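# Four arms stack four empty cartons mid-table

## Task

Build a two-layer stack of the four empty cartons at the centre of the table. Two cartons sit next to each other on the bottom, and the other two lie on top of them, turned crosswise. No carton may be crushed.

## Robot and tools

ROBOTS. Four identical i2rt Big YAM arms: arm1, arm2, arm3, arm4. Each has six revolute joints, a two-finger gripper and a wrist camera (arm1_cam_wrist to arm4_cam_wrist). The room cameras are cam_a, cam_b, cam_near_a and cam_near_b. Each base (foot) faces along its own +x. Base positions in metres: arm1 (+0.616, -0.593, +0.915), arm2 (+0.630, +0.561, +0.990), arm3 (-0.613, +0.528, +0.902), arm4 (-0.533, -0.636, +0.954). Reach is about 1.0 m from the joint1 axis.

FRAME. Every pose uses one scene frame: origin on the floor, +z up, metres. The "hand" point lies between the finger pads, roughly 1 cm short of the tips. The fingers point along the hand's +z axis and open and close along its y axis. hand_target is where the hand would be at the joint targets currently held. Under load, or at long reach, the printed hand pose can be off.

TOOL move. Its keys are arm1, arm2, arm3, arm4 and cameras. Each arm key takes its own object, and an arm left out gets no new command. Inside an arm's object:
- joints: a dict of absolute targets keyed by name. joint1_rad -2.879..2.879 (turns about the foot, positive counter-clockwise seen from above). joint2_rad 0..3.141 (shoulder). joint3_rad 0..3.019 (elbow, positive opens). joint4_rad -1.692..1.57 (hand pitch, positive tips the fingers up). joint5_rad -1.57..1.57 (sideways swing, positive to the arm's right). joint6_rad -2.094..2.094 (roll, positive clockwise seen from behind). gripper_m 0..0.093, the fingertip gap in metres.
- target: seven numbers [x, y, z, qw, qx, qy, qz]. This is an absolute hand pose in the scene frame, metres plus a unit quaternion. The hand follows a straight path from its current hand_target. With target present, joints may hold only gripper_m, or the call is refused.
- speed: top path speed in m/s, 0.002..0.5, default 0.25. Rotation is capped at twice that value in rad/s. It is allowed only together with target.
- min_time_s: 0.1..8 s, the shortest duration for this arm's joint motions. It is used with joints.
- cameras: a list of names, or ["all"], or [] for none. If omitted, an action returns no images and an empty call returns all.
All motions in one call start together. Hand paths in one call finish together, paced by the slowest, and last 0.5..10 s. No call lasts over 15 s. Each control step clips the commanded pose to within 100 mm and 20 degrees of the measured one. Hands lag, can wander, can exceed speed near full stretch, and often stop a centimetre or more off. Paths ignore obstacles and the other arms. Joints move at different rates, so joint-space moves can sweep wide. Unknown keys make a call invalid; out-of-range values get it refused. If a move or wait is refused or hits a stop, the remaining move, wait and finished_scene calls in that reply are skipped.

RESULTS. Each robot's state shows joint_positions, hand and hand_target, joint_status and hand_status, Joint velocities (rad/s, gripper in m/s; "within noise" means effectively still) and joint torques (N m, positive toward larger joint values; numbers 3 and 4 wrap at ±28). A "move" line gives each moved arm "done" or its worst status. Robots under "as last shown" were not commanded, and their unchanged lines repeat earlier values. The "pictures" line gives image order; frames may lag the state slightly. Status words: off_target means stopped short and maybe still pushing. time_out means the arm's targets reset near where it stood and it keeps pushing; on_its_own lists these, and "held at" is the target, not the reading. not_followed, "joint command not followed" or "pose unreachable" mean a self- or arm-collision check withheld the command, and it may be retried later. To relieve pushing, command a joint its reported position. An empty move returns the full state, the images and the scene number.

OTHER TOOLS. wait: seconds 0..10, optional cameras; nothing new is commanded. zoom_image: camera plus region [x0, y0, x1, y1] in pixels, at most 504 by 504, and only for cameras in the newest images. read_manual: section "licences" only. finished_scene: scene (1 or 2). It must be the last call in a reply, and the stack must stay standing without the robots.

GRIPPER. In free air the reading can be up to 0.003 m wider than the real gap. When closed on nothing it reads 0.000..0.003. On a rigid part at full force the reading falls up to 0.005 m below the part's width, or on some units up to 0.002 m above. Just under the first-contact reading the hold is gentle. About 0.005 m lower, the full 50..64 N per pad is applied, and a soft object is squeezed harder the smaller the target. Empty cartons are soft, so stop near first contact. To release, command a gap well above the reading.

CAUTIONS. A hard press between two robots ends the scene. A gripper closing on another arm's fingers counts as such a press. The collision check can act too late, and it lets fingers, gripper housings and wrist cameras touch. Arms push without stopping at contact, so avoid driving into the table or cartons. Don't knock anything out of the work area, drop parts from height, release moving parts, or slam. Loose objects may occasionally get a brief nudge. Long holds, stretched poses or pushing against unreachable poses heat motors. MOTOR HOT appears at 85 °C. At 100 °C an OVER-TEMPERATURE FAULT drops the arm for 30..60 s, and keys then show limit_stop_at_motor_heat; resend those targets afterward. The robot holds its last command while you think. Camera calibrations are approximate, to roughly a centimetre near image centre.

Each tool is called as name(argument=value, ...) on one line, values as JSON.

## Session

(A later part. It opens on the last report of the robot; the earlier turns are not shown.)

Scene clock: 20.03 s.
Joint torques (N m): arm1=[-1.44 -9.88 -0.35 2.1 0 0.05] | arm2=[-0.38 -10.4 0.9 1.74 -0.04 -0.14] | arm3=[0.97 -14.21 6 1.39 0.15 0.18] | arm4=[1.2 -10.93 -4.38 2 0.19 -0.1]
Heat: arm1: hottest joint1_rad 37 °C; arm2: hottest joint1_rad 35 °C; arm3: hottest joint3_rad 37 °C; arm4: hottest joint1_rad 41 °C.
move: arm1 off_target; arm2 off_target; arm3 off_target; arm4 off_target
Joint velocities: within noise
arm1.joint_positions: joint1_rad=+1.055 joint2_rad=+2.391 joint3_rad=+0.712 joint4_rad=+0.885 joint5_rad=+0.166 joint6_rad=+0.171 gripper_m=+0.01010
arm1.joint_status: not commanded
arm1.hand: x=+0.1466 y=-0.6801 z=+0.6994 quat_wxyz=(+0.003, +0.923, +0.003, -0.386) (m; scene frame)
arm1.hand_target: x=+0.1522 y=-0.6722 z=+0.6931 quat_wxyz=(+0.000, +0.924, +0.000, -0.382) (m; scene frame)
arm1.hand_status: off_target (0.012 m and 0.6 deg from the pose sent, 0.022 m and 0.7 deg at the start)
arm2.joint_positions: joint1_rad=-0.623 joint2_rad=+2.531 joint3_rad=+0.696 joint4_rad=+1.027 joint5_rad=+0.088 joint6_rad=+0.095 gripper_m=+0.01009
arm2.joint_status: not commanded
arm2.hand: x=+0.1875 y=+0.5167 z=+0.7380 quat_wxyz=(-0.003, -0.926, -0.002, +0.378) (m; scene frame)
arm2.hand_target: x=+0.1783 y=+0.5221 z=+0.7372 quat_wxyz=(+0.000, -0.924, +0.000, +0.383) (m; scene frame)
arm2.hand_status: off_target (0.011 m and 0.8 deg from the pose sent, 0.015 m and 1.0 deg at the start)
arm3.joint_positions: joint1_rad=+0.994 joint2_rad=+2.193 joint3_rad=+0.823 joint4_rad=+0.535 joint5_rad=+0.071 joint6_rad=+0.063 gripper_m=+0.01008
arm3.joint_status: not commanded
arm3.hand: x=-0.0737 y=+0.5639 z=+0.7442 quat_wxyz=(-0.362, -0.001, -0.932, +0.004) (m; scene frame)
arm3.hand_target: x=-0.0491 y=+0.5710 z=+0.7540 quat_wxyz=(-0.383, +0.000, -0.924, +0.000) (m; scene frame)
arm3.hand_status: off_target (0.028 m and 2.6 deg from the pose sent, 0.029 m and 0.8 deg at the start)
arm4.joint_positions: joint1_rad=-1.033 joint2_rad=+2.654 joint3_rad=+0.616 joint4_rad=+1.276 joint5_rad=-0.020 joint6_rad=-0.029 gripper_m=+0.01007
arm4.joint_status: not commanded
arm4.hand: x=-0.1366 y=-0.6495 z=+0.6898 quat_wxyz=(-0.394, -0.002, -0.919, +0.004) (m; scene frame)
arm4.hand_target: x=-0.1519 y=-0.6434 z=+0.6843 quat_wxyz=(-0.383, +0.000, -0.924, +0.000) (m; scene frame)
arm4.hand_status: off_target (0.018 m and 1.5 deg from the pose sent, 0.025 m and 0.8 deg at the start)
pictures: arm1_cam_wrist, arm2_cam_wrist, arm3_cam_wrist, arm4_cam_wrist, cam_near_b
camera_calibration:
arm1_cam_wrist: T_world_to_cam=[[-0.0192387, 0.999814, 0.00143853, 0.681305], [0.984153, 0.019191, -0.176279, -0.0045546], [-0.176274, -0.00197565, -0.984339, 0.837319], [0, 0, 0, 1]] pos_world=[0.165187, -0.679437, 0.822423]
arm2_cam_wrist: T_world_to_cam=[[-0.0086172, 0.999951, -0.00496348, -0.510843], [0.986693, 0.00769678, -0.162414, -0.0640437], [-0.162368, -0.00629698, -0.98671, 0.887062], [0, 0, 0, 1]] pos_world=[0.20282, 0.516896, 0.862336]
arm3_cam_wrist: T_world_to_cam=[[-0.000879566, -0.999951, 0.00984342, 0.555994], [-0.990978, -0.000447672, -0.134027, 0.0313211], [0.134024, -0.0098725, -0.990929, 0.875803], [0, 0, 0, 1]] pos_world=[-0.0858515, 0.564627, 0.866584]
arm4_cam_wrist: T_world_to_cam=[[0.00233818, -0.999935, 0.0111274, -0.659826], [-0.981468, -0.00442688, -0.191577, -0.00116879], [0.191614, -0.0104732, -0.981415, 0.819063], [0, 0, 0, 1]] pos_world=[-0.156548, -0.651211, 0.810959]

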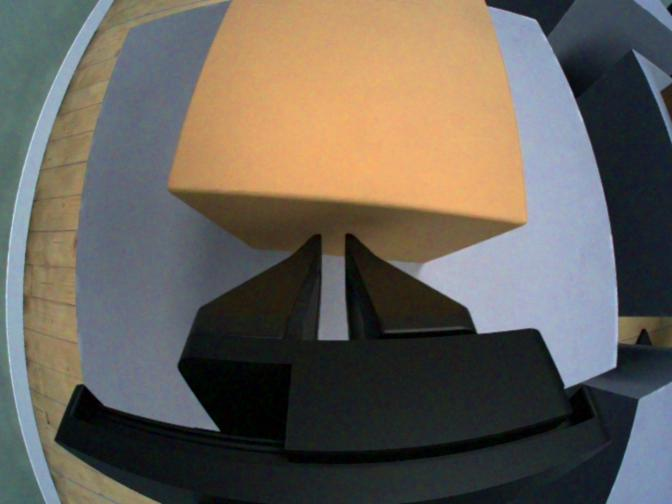

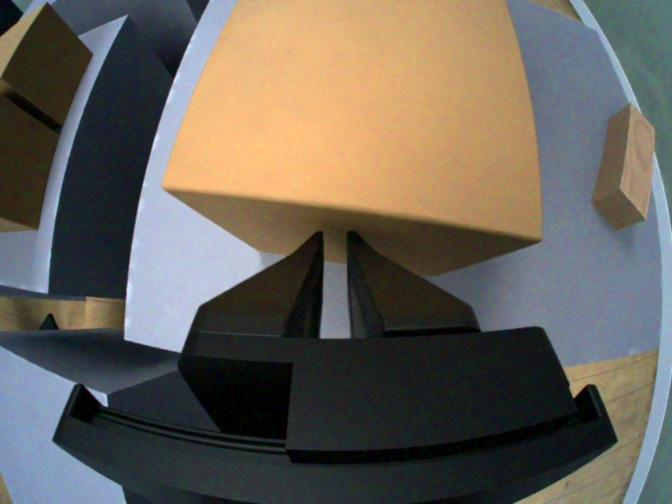

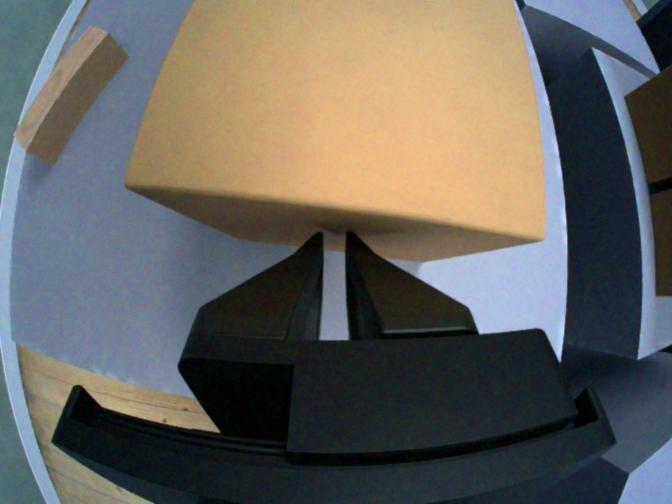

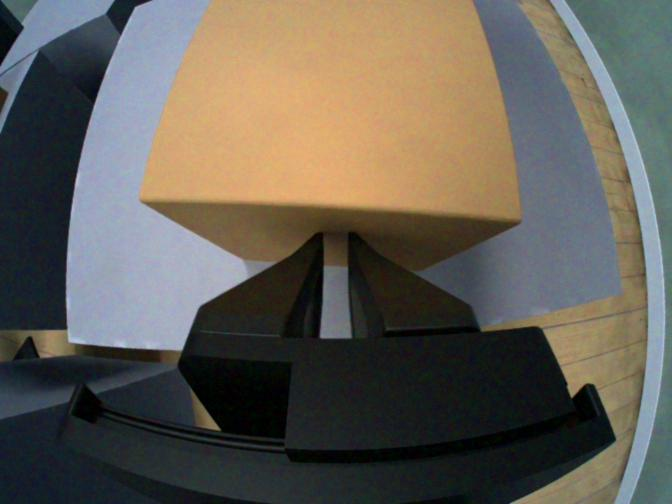

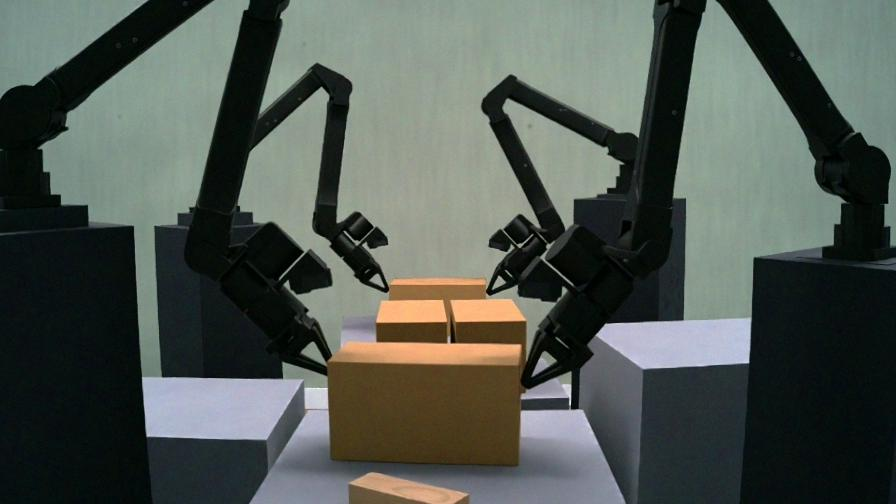

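move(arm1={"target":[0.105,-0.675,0.712,0,0.9239,0,-0.3827],"speed":0.07}, arm2={"target":[0.15,0.521,0.75,0,0.9239,0,-0.3827],"speed":0.07}, arm3={"target":[-0.033,0.570,0.77,0.3827,0,0.9239,0],"speed":0.07}, arm4={"target":[-0.103,-0.645,0.705,0.3827,0,0.9239,0],"speed":0.07})

move(arm1={"target":[0.095,-0.675,0.80,0,0.9239,0,-0.3827],"speed":0.07}, arm2={"target":[0.14,0.521,0.83,0,0.9239,0,-0.3827],"speed":0.07}, arm3={"target":[-0.023,0.570,0.84,0.3827,0,0.9239,0],"speed":0.07}, arm4={"target":[-0.092,-0.645,0.79,0.3827,0,0.9239,0],"speed":0.07}, cameras=["arm1_cam_wrist","arm2_cam_wrist","arm3_cam_wrist","arm4_cam_wrist","cam_near_a","cam_near_b"])

Scene clock: 23.90 s.
Joint torques (N m): arm1=[-2.08 -14.1 3.21 1.35 0.09 0.02] | arm2=[-0.44 -14.27 2.61 1.72 0.05 -0.12] | arm3=[0.56 -16.79 6.54 1.5 -0.01 0.14] | arm4=[1.03 -15.09 0.36 1.65 0.16 -0.1]
Heat: arm1: hottest joint1_rad 37 °C; arm2: hottest joint1_rad 35 °C; arm3: hottest joint3_rad 37 °C; arm4: hottest joint1_rad 41 °C.
move: arm1 off_target; arm2 off_target; arm3 off_target; arm4 off_target
Joint velocities: within noise
arm1.joint_positions: joint1_rad=+1.041 joint2_rad=+2.371 joint3_rad=+0.753 joint4_rad=+0.749 joint5_rad=+0.150 joint6_rad=+0.157 gripper_m=+0.01009
arm1.joint_status: not commanded
arm1.hand: x=+0.1412 y=-0.6775 z=+0.6908 quat_wxyz=(-0.003, +0.937, +0.009, -0.350) (m; scene frame)
arm1.hand_target: x=+0.1063 y=-0.6744 z=+0.7132 quat_wxyz=(-0.001, +0.924, +0.000, -0.383) (m; scene frame)
arm1.hand_status: off_target (0.042 m and 4.2 deg from the pose sent, 0.044 m and 0.6 deg at the start)
arm2.joint_positions: joint1_rad=-0.628 joint2_rad=+2.513 joint3_rad=+0.719 joint4_rad=+0.921 joint5_rad=+0.082 joint6_rad=+0.091 gripper_m=+0.01008
arm2.joint_status: not commanded
arm2.hand: x=+0.1868 y=+0.5176 z=+0.7300 quat_wxyz=(+0.000, -0.938, -0.005, +0.348) (m; scene frame)
arm2.hand_target: x=+0.1513 y=+0.5214 z=+0.7511 quat_wxyz=(+0.001, -0.924, +0.000, +0.383) (m; scene frame)
arm2.hand_status: off_target (0.042 m and 4.3 deg from the pose sent, 0.039 m and 0.7 deg at the start)
arm3.joint_positions: joint1_rad=+0.994 joint2_rad=+2.188 joint3_rad=+0.844 joint4_rad=+0.465 joint5_rad=+0.071 joint6_rad=+0.063 gripper_m=+0.01008
arm3.joint_status: not commanded
arm3.hand: x=-0.0731 y=+0.5639 z=+0.7410 quat_wxyz=(-0.342, +0.000, -0.940, +0.006) (m; scene frame)
arm3.hand_target: x=-0.0352 y=+0.5698 z=+0.7719 quat_wxyz=(-0.383, +0.000, -0.924, +0.000) (m; scene frame)
arm3.hand_status: off_target (0.050 m and 5.0 deg from the pose sent, 0.049 m and 2.6 deg at the start)
arm4.joint_positions: joint1_rad=-1.033 joint2_rad=+2.562 joint3_rad=+0.621 joint4_rad=+1.091 joint5_rad=-0.020 joint6_rad=-0.027 gripper_m=+0.01007
arm4.joint_status: not commanded
arm4.hand: x=-0.1311 y=-0.6498 z=+0.6927 quat_wxyz=(-0.353, -0.004, -0.935, +0.002) (m; scene frame)
arm4.hand_target: x=-0.1036 y=-0.6448 z=+0.7058 quat_wxyz=(-0.383, +0.000, -0.924, +0.000) (m; scene frame)
arm4.hand_status: off_target (0.031 m and 3.6 deg from the pose sent, 0.037 m and 1.5 deg at the start)
pictures: none

Scene clock: 25.80 s.
Joint torques (N m): arm1=[-2.32 -15.15 4.25 2.15 0.22 -0.01] | arm2=[-0.15 -14.62 4.16 2.77 0.21 -0.09] | arm3=[0.38 -18.02 7.6 2.44 0.23 0.12] | arm4=[1.32 -15.27 2.77 2.24 0.14 -0.13]
Heat: arm1: hottest joint1_rad 37 °C; arm2: hottest joint1_rad 35 °C; arm3: hottest joint3_rad 37 °C; arm4: hottest joint1_rad 41 °C.
move: arm1 off_target; arm2 off_target; arm3 off_target; arm4 off_target
Joint velocities: within noise
arm1.joint_positions: joint1_rad=+1.040 joint2_rad=+2.118 joint3_rad=+0.698 joint4_rad=+0.506 joint5_rad=+0.144 joint6_rad=+0.156 gripper_m=+0.01009
arm1.joint_status: not commanded
arm1.hand: x=+0.1378 y=-0.6787 z=+0.7610 quat_wxyz=(-0.005, +0.944, +0.012, -0.329) (m; scene frame)
arm1.hand_target: x=+0.0972 y=-0.6742 z=+0.8008 quat_wxyz=(-0.001, +0.924, +0.000, -0.383) (m; scene frame)
arm1.hand_status: off_target (0.058 m and 6.7 deg from the pose sent, 0.119 m and 4.2 deg at the start)
arm2.joint_positions: joint1_rad=-0.630 joint2_rad=+2.260 joint3_rad=+0.634 joint4_rad=+0.718 joint5_rad=+0.078 joint6_rad=+0.091 gripper_m=+0.01008
arm2.joint_status: not commanded
arm2.hand: x=+0.1839 y=+0.5174 z=+0.7967 quat_wxyz=(+0.000, -0.944, -0.006, +0.331) (m; scene frame)
arm2.hand_target: x=+0.1420 y=+0.5215 z=+0.8310 quat_wxyz=(+0.001, -0.924, +0.000, +0.383) (m; scene frame)
arm2.hand_status: off_target (0.055 m and 6.4 deg from the pose sent, 0.110 m and 4.3 deg at the start)
arm3.joint_positions: joint1_rad=+0.994 joint2_rad=+2.031 joint3_rad=+0.844 joint4_rad=+0.262 joint5_rad=+0.065 joint6_rad=+0.063 gripper_m=+0.01007
arm3.joint_status: not commanded
arm3.hand: x=-0.0708 y=+0.5650 z=+0.7914 quat_wxyz=(-0.320, +0.002, -0.947, +0.005) (m; scene frame)
arm3.hand_target: x=-0.0267 y=+0.5696 z=+0.8416 quat_wxyz=(-0.382, +0.000, -0.924, +0.000) (m; scene frame)
arm3.hand_status: off_target (0.068 m and 7.7 deg from the pose sent, 0.111 m and 5.0 deg at the start)
arm4.joint_positions: joint1_rad=-1.033 joint2_rad=+2.256 joint3_rad=+0.502 joint4_rad=+0.862 joint5_rad=-0.019 joint6_rad=-0.023 gripper_m=+0.01007
arm4.joint_status: not commanded
arm4.hand: x=-0.1324 y=-0.6500 z=+0.7661 quat_wxyz=(-0.334, -0.006, -0.943, +0.001) (m; scene frame)
arm4.hand_target: x=-0.0937 y=-0.6448 z=+0.7912 quat_wxyz=(-0.383, +0.000, -0.924, +0.000) (m; scene frame)
arm4.hand_status: off_target (0.047 m and 6.1 deg from the pose sent, 0.105 m and 3.7 deg at the start)
pictures: arm1_cam_wrist, arm2_cam_wrist, arm3_cam_wrist, arm4_cam_wrist, cam_near_a, cam_near_b
camera_calibration:
arm1_cam_wrist: T_world_to_cam=[[-0.0314606, 0.999298, 0.0203224, 0.666671], [0.997897, 0.0325564, -0.0560543, -0.0693392], [-0.0566766, 0.0185161, -0.998221, 0.904467], [0, 0, 0, 1]] pos_world=[0.141429, -0.680693, 0.885423]
arm2_cam_wrist: T_world_to_cam=[[-0.0119708, 0.999924, 0.00289043, -0.516888], [0.997965, 0.0121283, -0.0625984, -0.134914], [-0.0626288, 0.0021352, -0.998035, 0.930635], [0, 0, 0, 1]] pos_world=[0.186737, 0.516498, 0.921854]
arm3_cam_wrist: T_world_to_cam=[[0.00442614, -0.999906, 0.0129938, 0.554496], [-0.998973, -0.0050071, -0.045024, -0.0279043], [0.0450848, -0.0127812, -0.998901, 0.9238], [0, 0, 0, 1]] pos_world=[-0.0719793, 0.566112, 0.914324]
arm4_cam_wrist: T_world_to_cam=[[-0.00154921, -0.999997, 0.00201334, -0.654683], [-0.998052, 0.00142063, -0.0623693, -0.0797752], [0.0623662, -0.00210604, -0.998051, 0.894194], [0, 0, 0, 1]] pos_world=[-0.136402, -0.652685, 0.888794]

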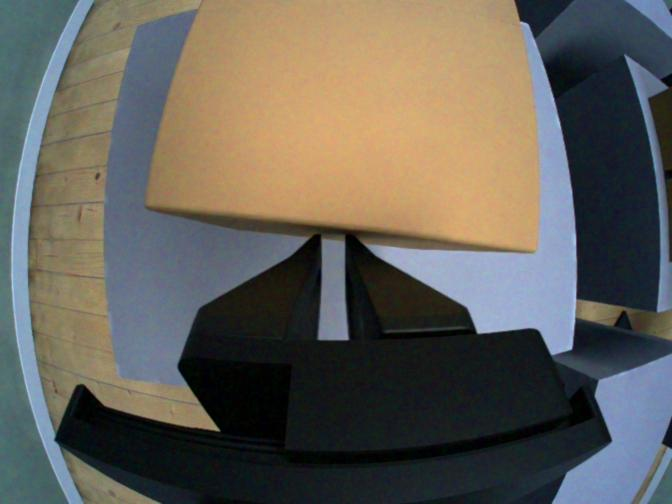

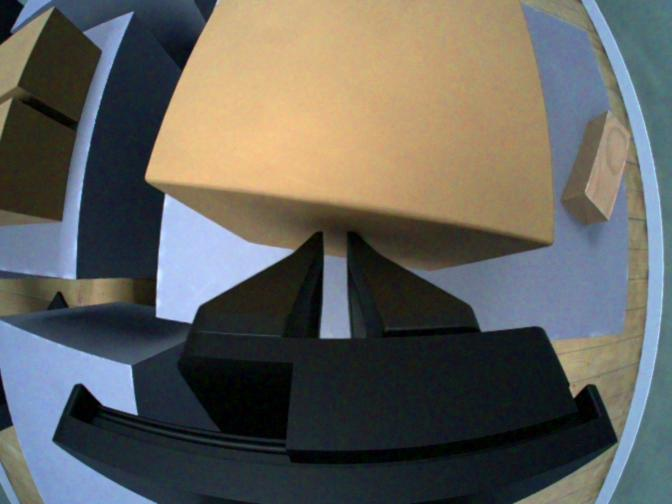

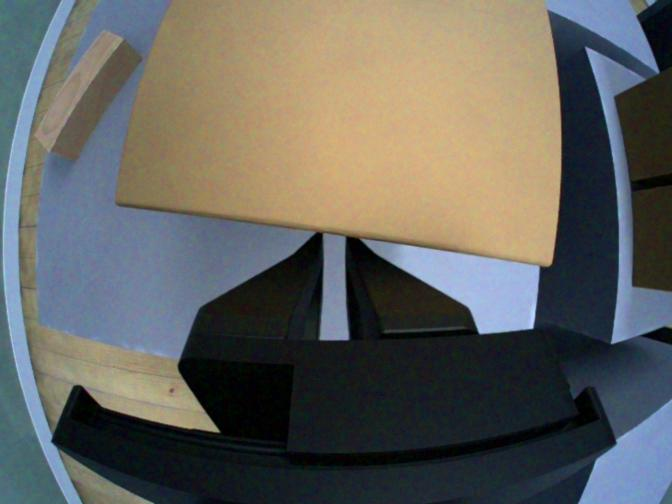

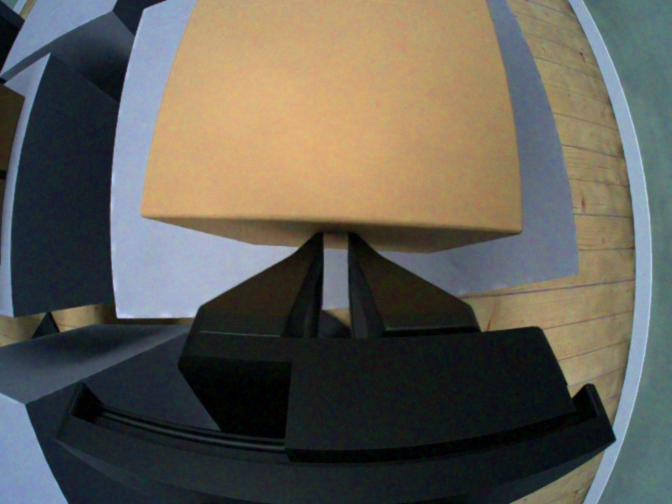

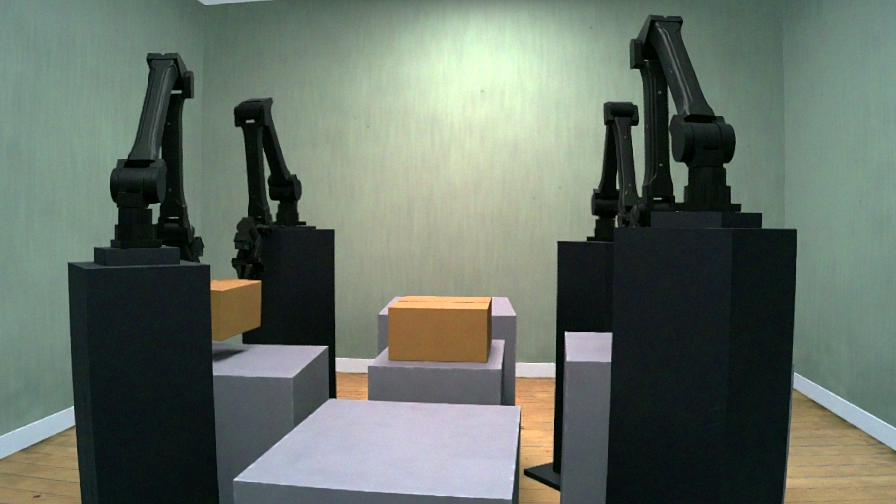

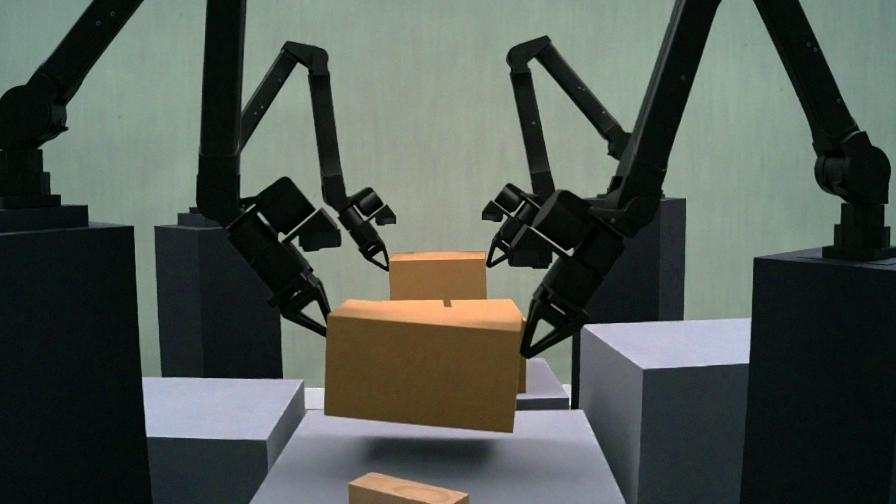

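move(arm1={"target":[0.095,-0.53,0.965,0,0.9239,0,-0.3827],"speed":0.08}, arm2={"target":[0.122,0.44,0.94,0,0.9239,0,-0.3827],"speed":0.08}, arm3={"target":[-0.043,0.44,0.973,0.3827,0,0.9239,0],"speed":0.08}, arm4={"target":[-0.092,-0.53,0.955,0.3827,0,0.9239,0],"speed":0.08}, cameras=["arm1_cam_wrist","arm2_cam_wrist","arm3_cam_wrist","arm4_cam_wrist","cam_near_a","cam_near_b"])

Scene clock: 30.30 s.
Joint torques (N m): arm1=[-1.2 -11.05 10.48 1.63 -0.19 0.05] | arm2=[1.38 -13.16 10.37 2.09 0.46 0.12] | arm3=[-0.15 -14.04 12.31 1.76 -0.31 0.07] | arm4=[0.67 -10.29 12.01 1.59 0.49 -0.05]
Heat: arm1: hottest joint1_rad 37 °C; arm2: hottest joint1_rad 35 °C; arm3: hottest joint3_rad 38 °C; arm4: hottest joint1_rad 41 °C.
move: arm1 off_target; arm2 off_target; arm3 off_target; arm4 off_target
Joint velocities: within noise
arm1.joint_positions: joint1_rad=+0.666 joint2_rad=+1.596 joint3_rad=+0.658 joint4_rad=+0.026 joint5_rad=-0.103 joint6_rad=-0.106 gripper_m=+0.01009
arm1.joint_status: not commanded
arm1.hand: x=+0.1416 y=-0.5418 z=+0.9190 quat_wxyz=(+0.009, +0.945, -0.001, -0.327) (m; scene frame)
arm1.hand_target: x=+0.0996 y=-0.5304 z=+0.9674 quat_wxyz=(-0.001, +0.924, +0.000, -0.383) (m; scene frame)
arm1.hand_status: off_target (0.067 m and 6.9 deg from the pose sent, 0.256 m and 6.7 deg at the start)
arm2.joint_positions: joint1_rad=-0.456 joint2_rad=+1.893 joint3_rad=+0.636 joint4_rad=+0.324 joint5_rad=+0.204 joint6_rad=+0.211 gripper_m=+0.01008
arm2.joint_status: not commanded
arm2.hand: x=+0.1701 y=+0.4549 z=+0.9025 quat_wxyz=(+0.014, -0.944, -0.012, +0.330) (m; scene frame)
arm2.hand_target: x=+0.1256 y=+0.4408 z=+0.9426 quat_wxyz=(-0.001, -0.924, +0.000, +0.383) (m; scene frame)
arm2.hand_status: off_target (0.063 m and 6.8 deg from the pose sent, 0.174 m and 6.4 deg at the start)
arm3.joint_positions: joint1_rad=+0.721 joint2_rad=+1.661 joint3_rad=+0.822 joint4_rad=-0.079 joint5_rad=-0.125 joint6_rad=-0.135 gripper_m=+0.01007
arm3.joint_status: not commanded
arm3.hand: x=-0.0895 y=+0.4517 z=+0.9245 quat_wxyz=(-0.327, -0.004, -0.945, -0.009) (m; scene frame)
arm3.hand_target: x=-0.0483 y=+0.4407 z=+0.9755 quat_wxyz=(-0.383, +0.000, -0.924, +0.000) (m; scene frame)
arm3.hand_status: off_target (0.068 m and 6.9 deg from the pose sent, 0.222 m and 7.6 deg at the start)
arm4.joint_positions: joint1_rad=-0.675 joint2_rad=+1.581 joint3_rad=+0.450 joint4_rad=+0.215 joint5_rad=+0.222 joint6_rad=+0.223 gripper_m=+0.01007
arm4.joint_status: not commanded
arm4.hand: x=-0.1358 y=-0.5474 z=+0.9238 quat_wxyz=(-0.337, +0.008, -0.941, +0.015) (m; scene frame)
arm4.hand_target: x=-0.0956 y=-0.5308 z=+0.9575 quat_wxyz=(-0.383, +0.000, -0.924, -0.001) (m; scene frame)
arm4.hand_status: off_target (0.057 m and 6.0 deg from the pose sent, 0.227 m and 6.1 deg at the start)
pictures: arm1_cam_wrist, arm2_cam_wrist, arm3_cam_wrist, arm4_cam_wrist, cam_near_a, cam_near_b
camera_calibration:
arm1_cam_wrist: T_world_to_cam=[[-0.0157947, 0.999789, -0.0131414, 0.555538], [0.998538, 0.0150926, -0.0519079, -0.0821157], [-0.0516986, -0.013942, -0.998565, 1.04189], [0, 0, 0, 1]] pos_world=[0.144634, -0.539656, 1.04343]
arm2_cam_wrist: T_world_to_cam=[[-0.0147347, 0.999366, 0.0324256, -0.480794], [0.998015, 0.0166851, -0.0607261, -0.117504], [-0.0612286, 0.0314665, -0.997628, 1.02161], [0, 0, 0, 1]] pos_world=[0.172738, 0.450304, 1.02764]
arm3_cam_wrist: T_world_to_cam=[[0.00302679, -0.999845, -0.0173164, 0.467537], [-0.998237, -0.00199465, -0.0593144, -0.0292589], [0.0592707, 0.0174654, -0.998089, 1.04303], [0, 0, 0, 1]] pos_world=[-0.0924439, 0.44919, 1.0474]
arm4_cam_wrist: T_world_to_cam=[[0.0147187, -0.999188, 0.0374992, -0.582514], [-0.997496, -0.0172679, -0.068589, -0.0779423], [0.0691808, -0.0363957, -0.99694, 1.03314], [0, 0, 0, 1]] pos_world=[-0.140647, -0.545785, 1.04647]

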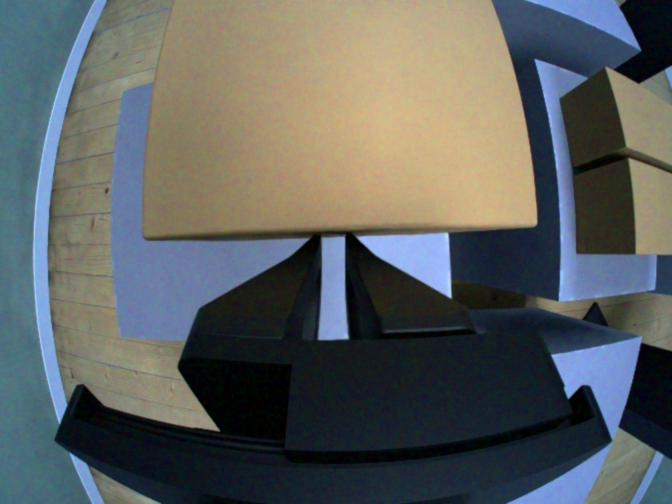

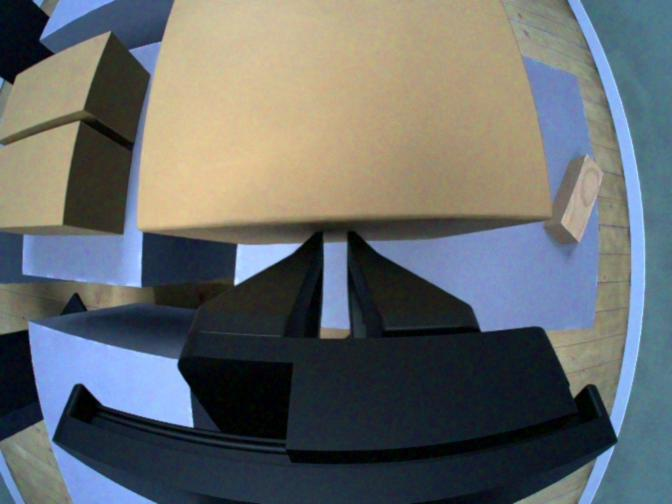

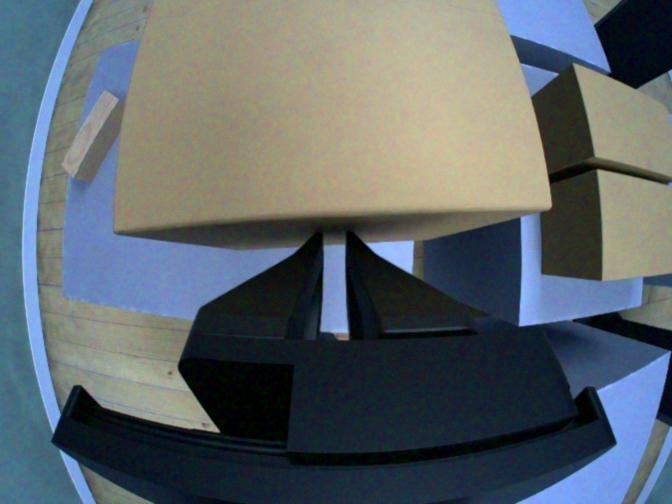

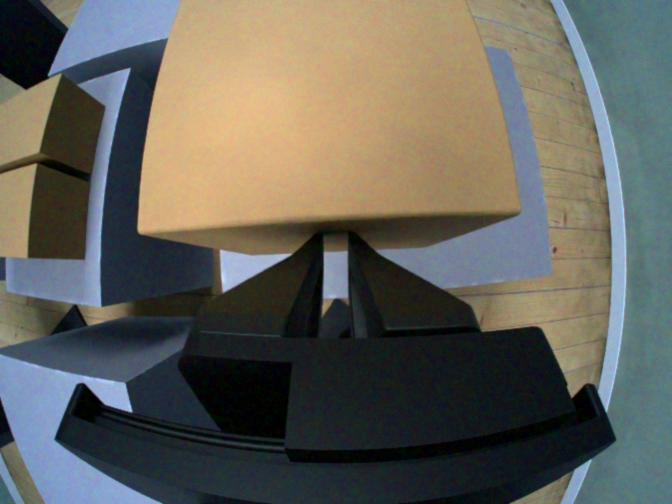

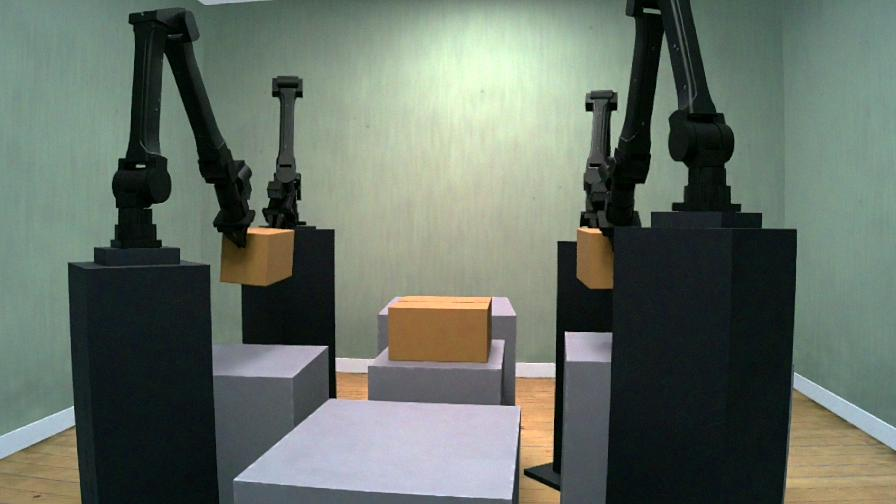

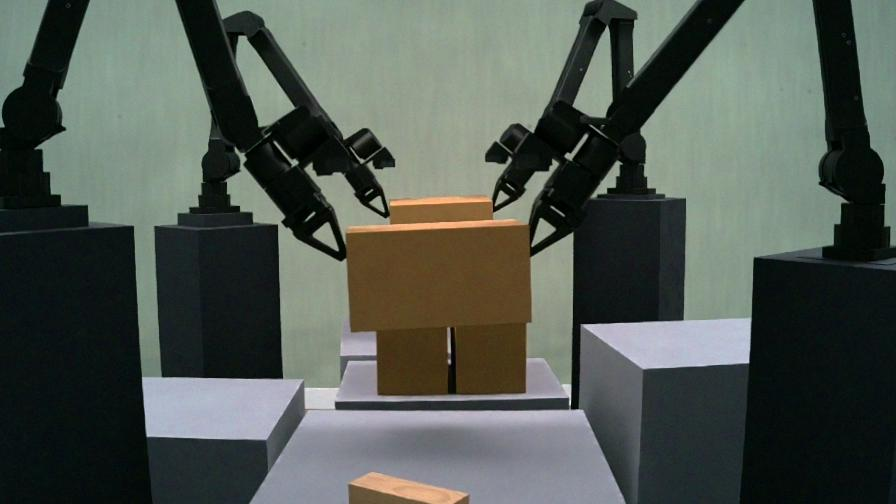

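move(arm1={"target":[0.091,-0.32,0.963,0,0.9239,0,-0.3827],"speed":0.09}, arm2={"target":[0.100,0.25,0.945,0,0.9239,0,-0.3827],"speed":0.09}, arm3={"target":[-0.065,0.244,0.963,0.3827,0,0.9239,0],"speed":0.09}, arm4={"target":[-0.096,-0.315,0.95,0.3827,0,0.9239,0],"speed":0.09}, cameras=["cam_near_a","cam_near_b"])

move(arm2={"target":[0.087,0.080,0.945,0,0.9239,0,-0.3827],"speed":0.08}, arm3={"target":[-0.078,0.072,0.960,0.3827,0,0.9239,0],"speed":0.08}, cameras=["cam_near_a","cam_near_b","arm2_cam_wrist","arm3_cam_wrist"])

zoom_image(camera="cam_near_a", region=[340, 200, 540, 400])

Scene clock: 36.23 s.
Joint torques (N m): arm1=[0.79 -10.7 12.26 1.92 -0.8 0.07] | arm2=[-1.26 -12.22 13.24 2.18 0.97 0.04] | arm3=[1.2 -14.45 13.34 1.69 -1.05 0.08] | arm4=[-1.14 -11.99 14.39 1.76 1.15 -0.09]
Heat: arm1: hottest joint3_rad 39 °C; arm2: hottest joint2_rad 36 °C; arm3: hottest joint3_rad 40 °C; arm4: hottest joint1_rad 41 °C.
move: arm1 off_target; arm2 off_target; arm3 off_target; arm4 off_target
Joint velocities: within noise
arm1.joint_positions: joint1_rad=+0.203 joint2_rad=+1.734 joint3_rad=+0.891 joint4_rad=-0.150 joint5_rad=-0.390 joint6_rad=-0.444 gripper_m=+0.01009
arm1.joint_status: not commanded
arm1.hand: x=+0.1405 y=-0.3427 z=+0.9259 quat_wxyz=(+0.021, +0.942, -0.022, -0.335) (m; scene frame)
arm1.hand_target: x=+0.0965 y=-0.3230 z=+0.9665 quat_wxyz=(+0.000, +0.924, +0.000, -0.383) (m; scene frame)
arm1.hand_status: off_target (0.066 m and 6.8 deg from the pose sent, 0.232 m and 6.9 deg at the start)
arm2.joint_positions: joint1_rad=-0.087 joint2_rad=+1.995 joint3_rad=+0.968 joint4_rad=+0.034 joint5_rad=+0.425 joint6_rad=+0.491 gripper_m=+0.01008
arm2.joint_status: not commanded
arm2.hand: x=+0.1428 y=+0.2662 z=+0.9204 quat_wxyz=(+0.016, -0.937, -0.025, +0.347) (m; scene frame)
arm2.hand_target: x=+0.1032 y=+0.2524 z=+0.9475 quat_wxyz=(+0.000, -0.924, +0.000, +0.383) (m; scene frame)
arm2.hand_status: off_target (0.052 m and 5.5 deg from the pose sent, 0.221 m and 6.8 deg at the start)
arm3.joint_positions: joint1_rad=+0.307 joint2_rad=+1.776 joint3_rad=+0.981 joint4_rad=-0.204 joint5_rad=-0.381 joint6_rad=-0.439 gripper_m=+0.01007
arm3.joint_status: not commanded
arm3.hand: x=-0.1141 y=+0.2656 z=+0.9189 quat_wxyz=(-0.332, -0.022, -0.943, -0.023) (m; scene frame)
arm3.hand_target: x=-0.0707 y=+0.2472 z=+0.9661 quat_wxyz=(-0.383, +0.000, -0.924, +0.000) (m; scene frame)
arm3.hand_status: off_target (0.069 m and 7.2 deg from the pose sent, 0.213 m and 6.9 deg at the start)
arm4.joint_positions: joint1_rad=-0.176 joint2_rad=+1.777 joint3_rad=+0.781 joint4_rad=-0.065 joint5_rad=+0.512 joint6_rad=+0.622 gripper_m=+0.01007
arm4.joint_status: not commanded
arm4.hand: x=-0.1383 y=-0.3431 z=+0.9244 quat_wxyz=(-0.346, +0.026, -0.938, +0.023) (m; scene frame)
arm4.hand_target: x=-0.0997 y=-0.3179 z=+0.9531 quat_wxyz=(-0.383, +0.000, -0.924, +0.000) (m; scene frame)
arm4.hand_status: off_target (0.057 m and 6.0 deg from the pose sent, 0.237 m and 5.9 deg at the start)
pictures: cam_near_a, cam_near_b

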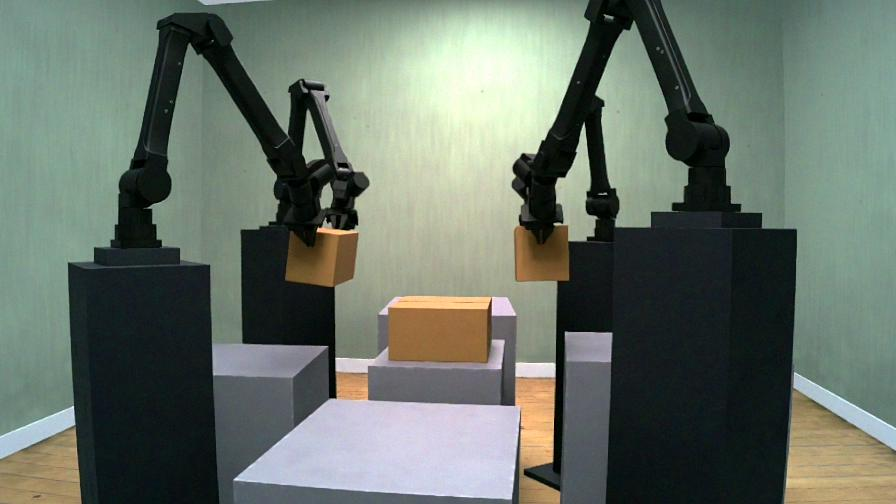

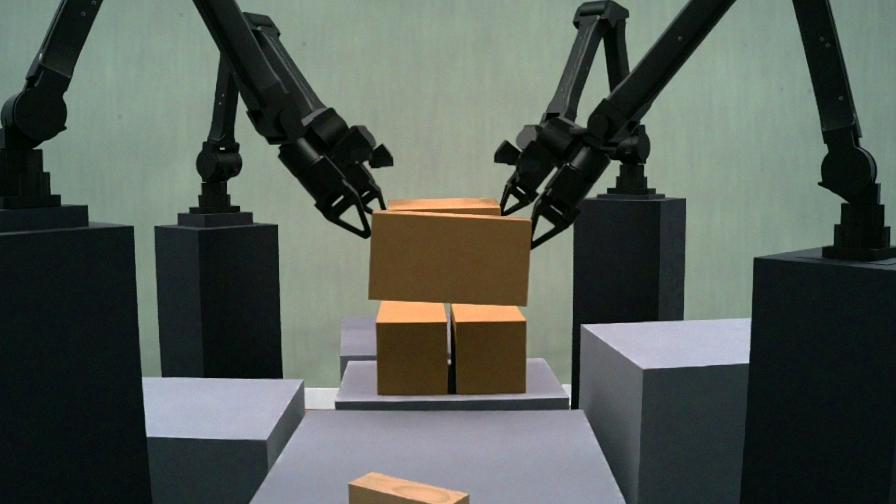

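Scene clock: 39.13 s.
Joint torques (N m): arm1=[0.73 -10.7 12.26 1.91 -0.8 0.05] | arm2=[-2.43 -16.38 14.58 1.65 1.27 0.08] | arm3=[2.49 -18.32 13.68 1.57 -1.57 0.06] | arm4=[-0.97 -12.22 14.38 1.74 1.15 -0.11]
Heat: arm1: hottest joint3_rad 39 °C; arm2: hottest joint2_rad 36 °C; arm3: hottest joint3_rad 41 °C; arm4: hottest joint1_rad 41 °C.
move: arm2 off_target; arm3 off_target
Joint velocities: within noise
arm1, arm4: as last shown
arm2.joint_positions: joint1_rad=+0.133 joint2_rad=+2.213 joint3_rad=+1.431 joint4_rad=-0.286 joint5_rad=+0.537 joint6_rad=+0.677 gripper_m=+0.01008
arm2.joint_status: not commanded
arm2.hand: x=+0.1318 y=+0.0867 z=+0.9223 quat_wxyz=(+0.012, -0.934, -0.035, +0.355) (m; scene frame)
arm2.hand_target: x=+0.0898 y=+0.0833 z=+0.9470 quat_wxyz=(+0.000, -0.924, +0.000, +0.383) (m; scene frame)
arm2.hand_status: off_target (0.051 m and 5.4 deg from the pose sent, 0.196 m and 5.5 deg at the start)
arm3.joint_positions: joint1_rad=+0.045 joint2_rad=+2.008 joint3_rad=+1.355 joint4_rad=-0.443 joint5_rad=-0.522 joint6_rad=-0.661 gripper_m=+0.01007
arm3.joint_status: not commanded
arm3.hand: x=-0.1239 y=+0.0917 z=+0.9144 quat_wxyz=(-0.339, -0.033, -0.940, -0.027) (m; scene frame)
arm3.hand_target: x=-0.0824 y=+0.0768 z=+0.9626 quat_wxyz=(-0.383, +0.000, -0.924, +0.000) (m; scene frame)
arm3.hand_status: off_target (0.068 m and 7.2 deg from the pose sent, 0.201 m and 7.2 deg at the start)
arm4.joint_positions: joint1_rad=-0.176 joint2_rad=+1.777 joint3_rad=+0.781 joint4_rad=-0.065 joint5_rad=+0.512 joint6_rad=+0.623 gripper_m=+0.01007
arm4.hand_target: x=-0.0997 y=-0.3179 z=+0.9530 quat_wxyz=(-0.383, +0.000, -0.924, +0.000) (m; scene frame)
pictures: arm2_cam_wrist, arm3_cam_wrist, cam_near_a, cam_near_b
camera_calibration:
arm2_cam_wrist: T_world_to_cam=[[-0.0578885, 0.99728, 0.0456245, -0.120389], [0.991707, 0.0626976, -0.112191, -0.027694], [-0.114746, 0.0387516, -0.992639, 1.05238], [0, 0, 0, 1]] pos_world=[0.141252, 0.0810165, 1.04702]
arm3_cam_wrist: T_world_to_cam=[[-0.0399753, -0.99674, -0.0700821, 0.150085], [-0.995422, 0.0458204, -0.0838827, -0.0463973], [0.0868204, 0.066408, -0.994008, 1.03645], [0, 0, 0, 1]] pos_world=[-0.130171, 0.0828923, 1.03687]

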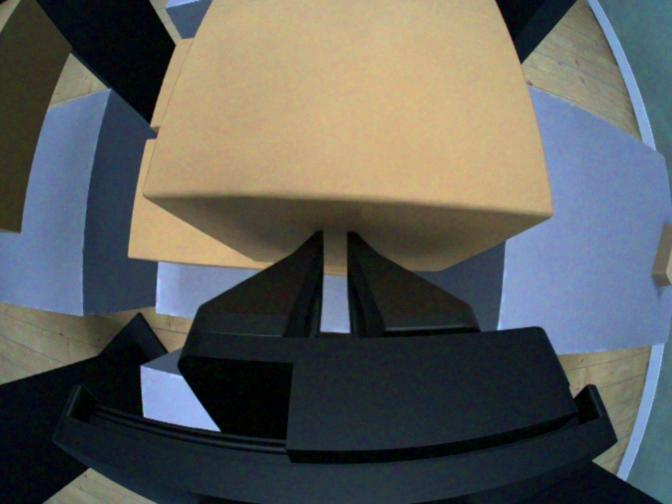

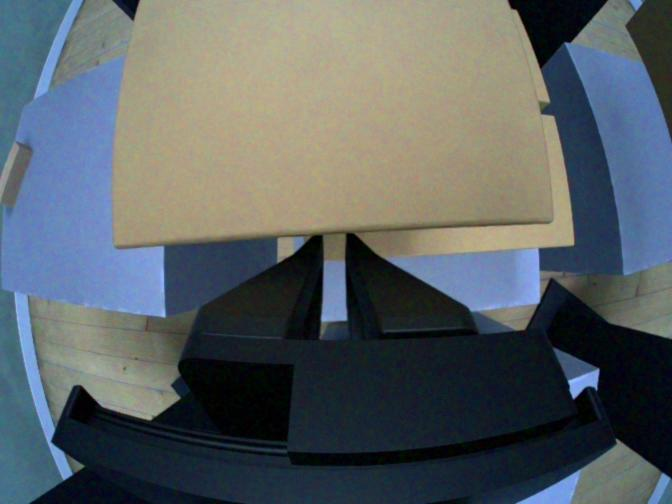

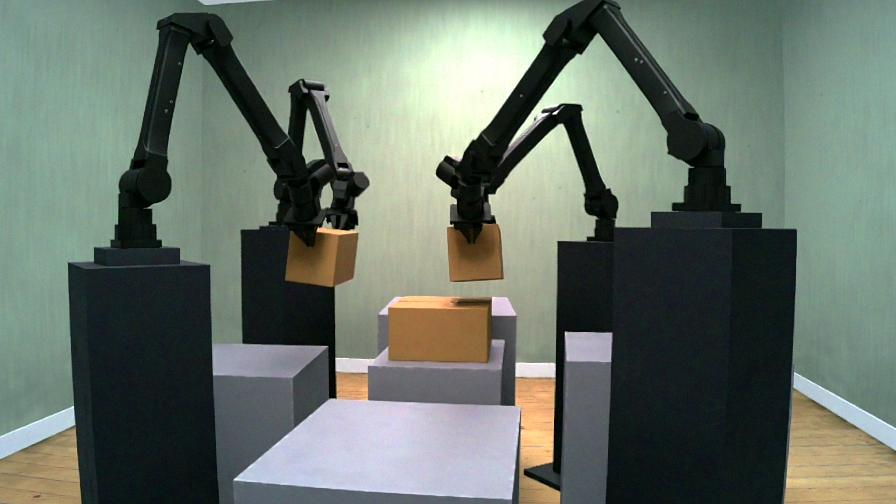

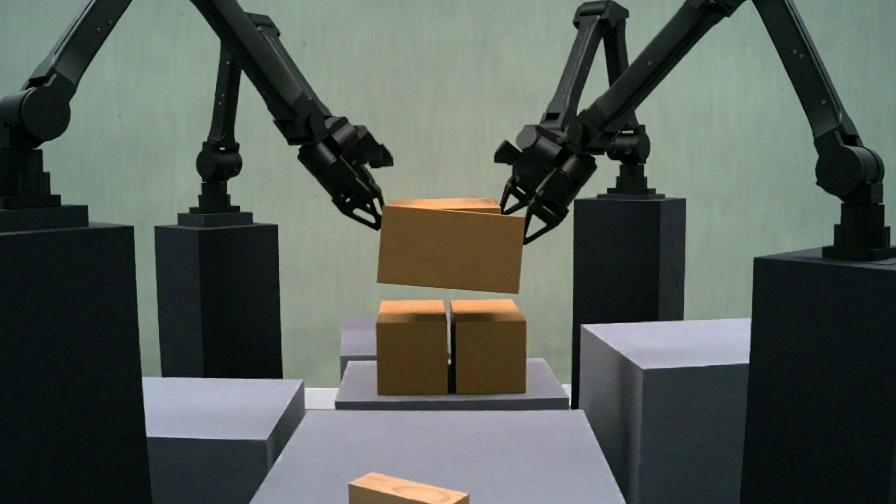

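Scaled by 2.520 from the camera's 896x504 image, which has a finer 1280x720 frame.

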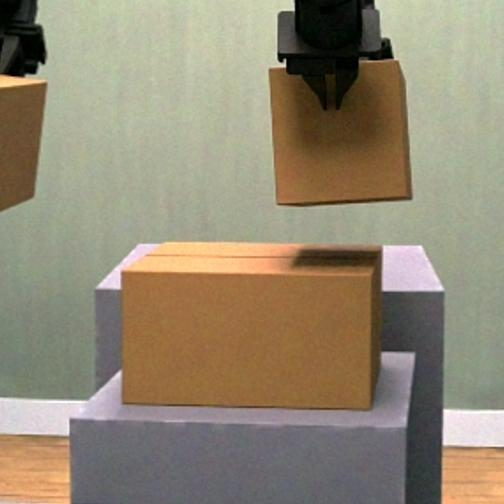

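move(arm2={"target":[0.088,0.063,0.90,0,0.9239,0,-0.3827],"speed":0.07}, arm3={"target":[-0.078,0.053,0.935,0.3827,0,0.9239,0],"speed":0.07}, cameras=["cam_near_a","cam_near_b"])

zoom_image(camera="cam_near_a", region=[340, 200, 540, 400])

Scene clock: 41.50 s.
Joint torques (N m): arm1=[0.79 -10.58 12.27 1.91 -0.8 0.06] | arm2=[-1.03 -17.67 14.5 3.25 1.28 0.12] | arm3=[2.14 -18.37 12.63 2.18 -1.4 0.07] | arm4=[-1.08 -12.16 14.37 1.66 1.15 -0.1]
Heat: arm1: hottest joint3_rad 40 °C; arm2: hottest joint2_rad 36 °C; arm3: hottest joint3_rad 42 °C; arm4: hottest joint1_rad 41 °C.
move: arm2 off_target; arm3 off_target
Joint velocities: within noise
arm1, arm4: as last shown
arm2.joint_positions: joint1_rad=+0.142 joint2_rad=+2.326 joint3_rad=+1.473 joint4_rad=-0.286 joint5_rad=+0.546 joint6_rad=+0.694 gripper_m=+0.01008
arm2.joint_status: not commanded
arm2.hand: x=+0.1385 y=+0.0883 z=+0.8641 quat_wxyz=(+0.036, -0.940, -0.040, +0.336) (m; scene frame)
arm2.hand_target: x=+0.0922 y=+0.0680 z=+0.9040 quat_wxyz=(+0.000, -0.924, +0.000, +0.383) (m; scene frame)
arm2.hand_status: off_target (0.067 m and 8.4 deg from the pose sent, 0.055 m and 5.4 deg at the start)
arm3.joint_positions: joint1_rad=+0.028 joint2_rad=+2.067 joint3_rad=+1.414 joint4_rad=-0.443 joint5_rad=-0.537 joint6_rad=-0.681 gripper_m=+0.01007
arm3.joint_status: not commanded
arm3.hand: x=-0.1184 y=+0.0717 z=+0.9014 quat_wxyz=(-0.344, -0.030, -0.938, -0.027) (m; scene frame)
arm3.hand_target: x=-0.0814 y=+0.0568 z=+0.9373 quat_wxyz=(-0.383, +0.000, -0.924, +0.000) (m; scene frame)
arm3.hand_status: off_target (0.056 m and 6.6 deg from the pose sent, 0.063 m and 7.3 deg at the start)
pictures: cam_near_a, cam_near_b

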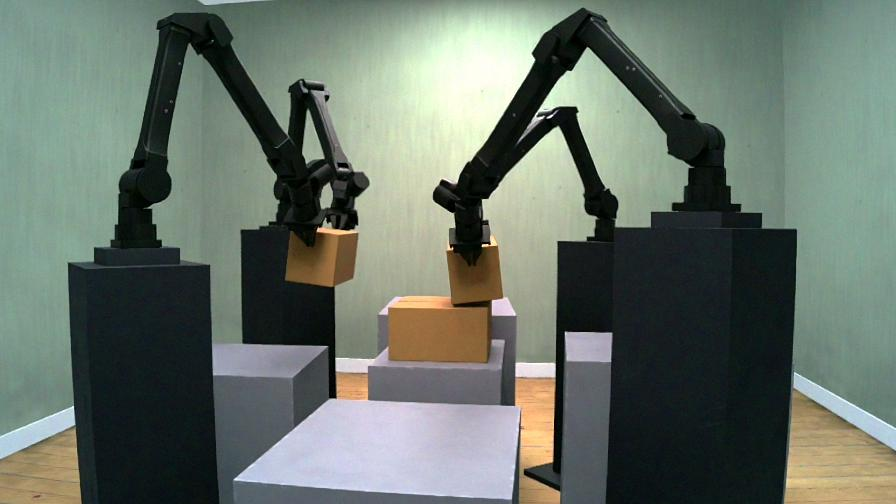

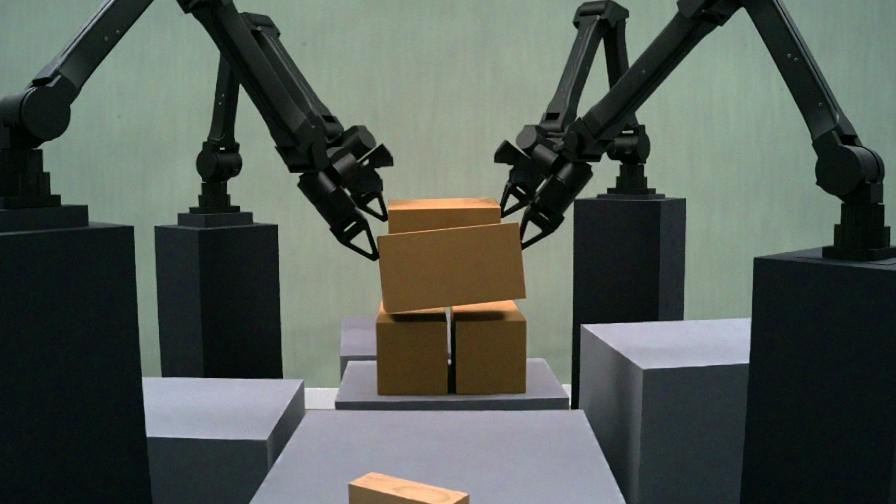

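Scaled by 2.520 from the camera's 896x504 image, which has a finer 1280x720 frame.

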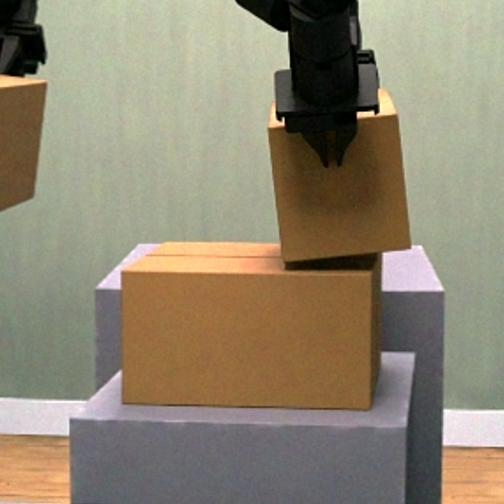

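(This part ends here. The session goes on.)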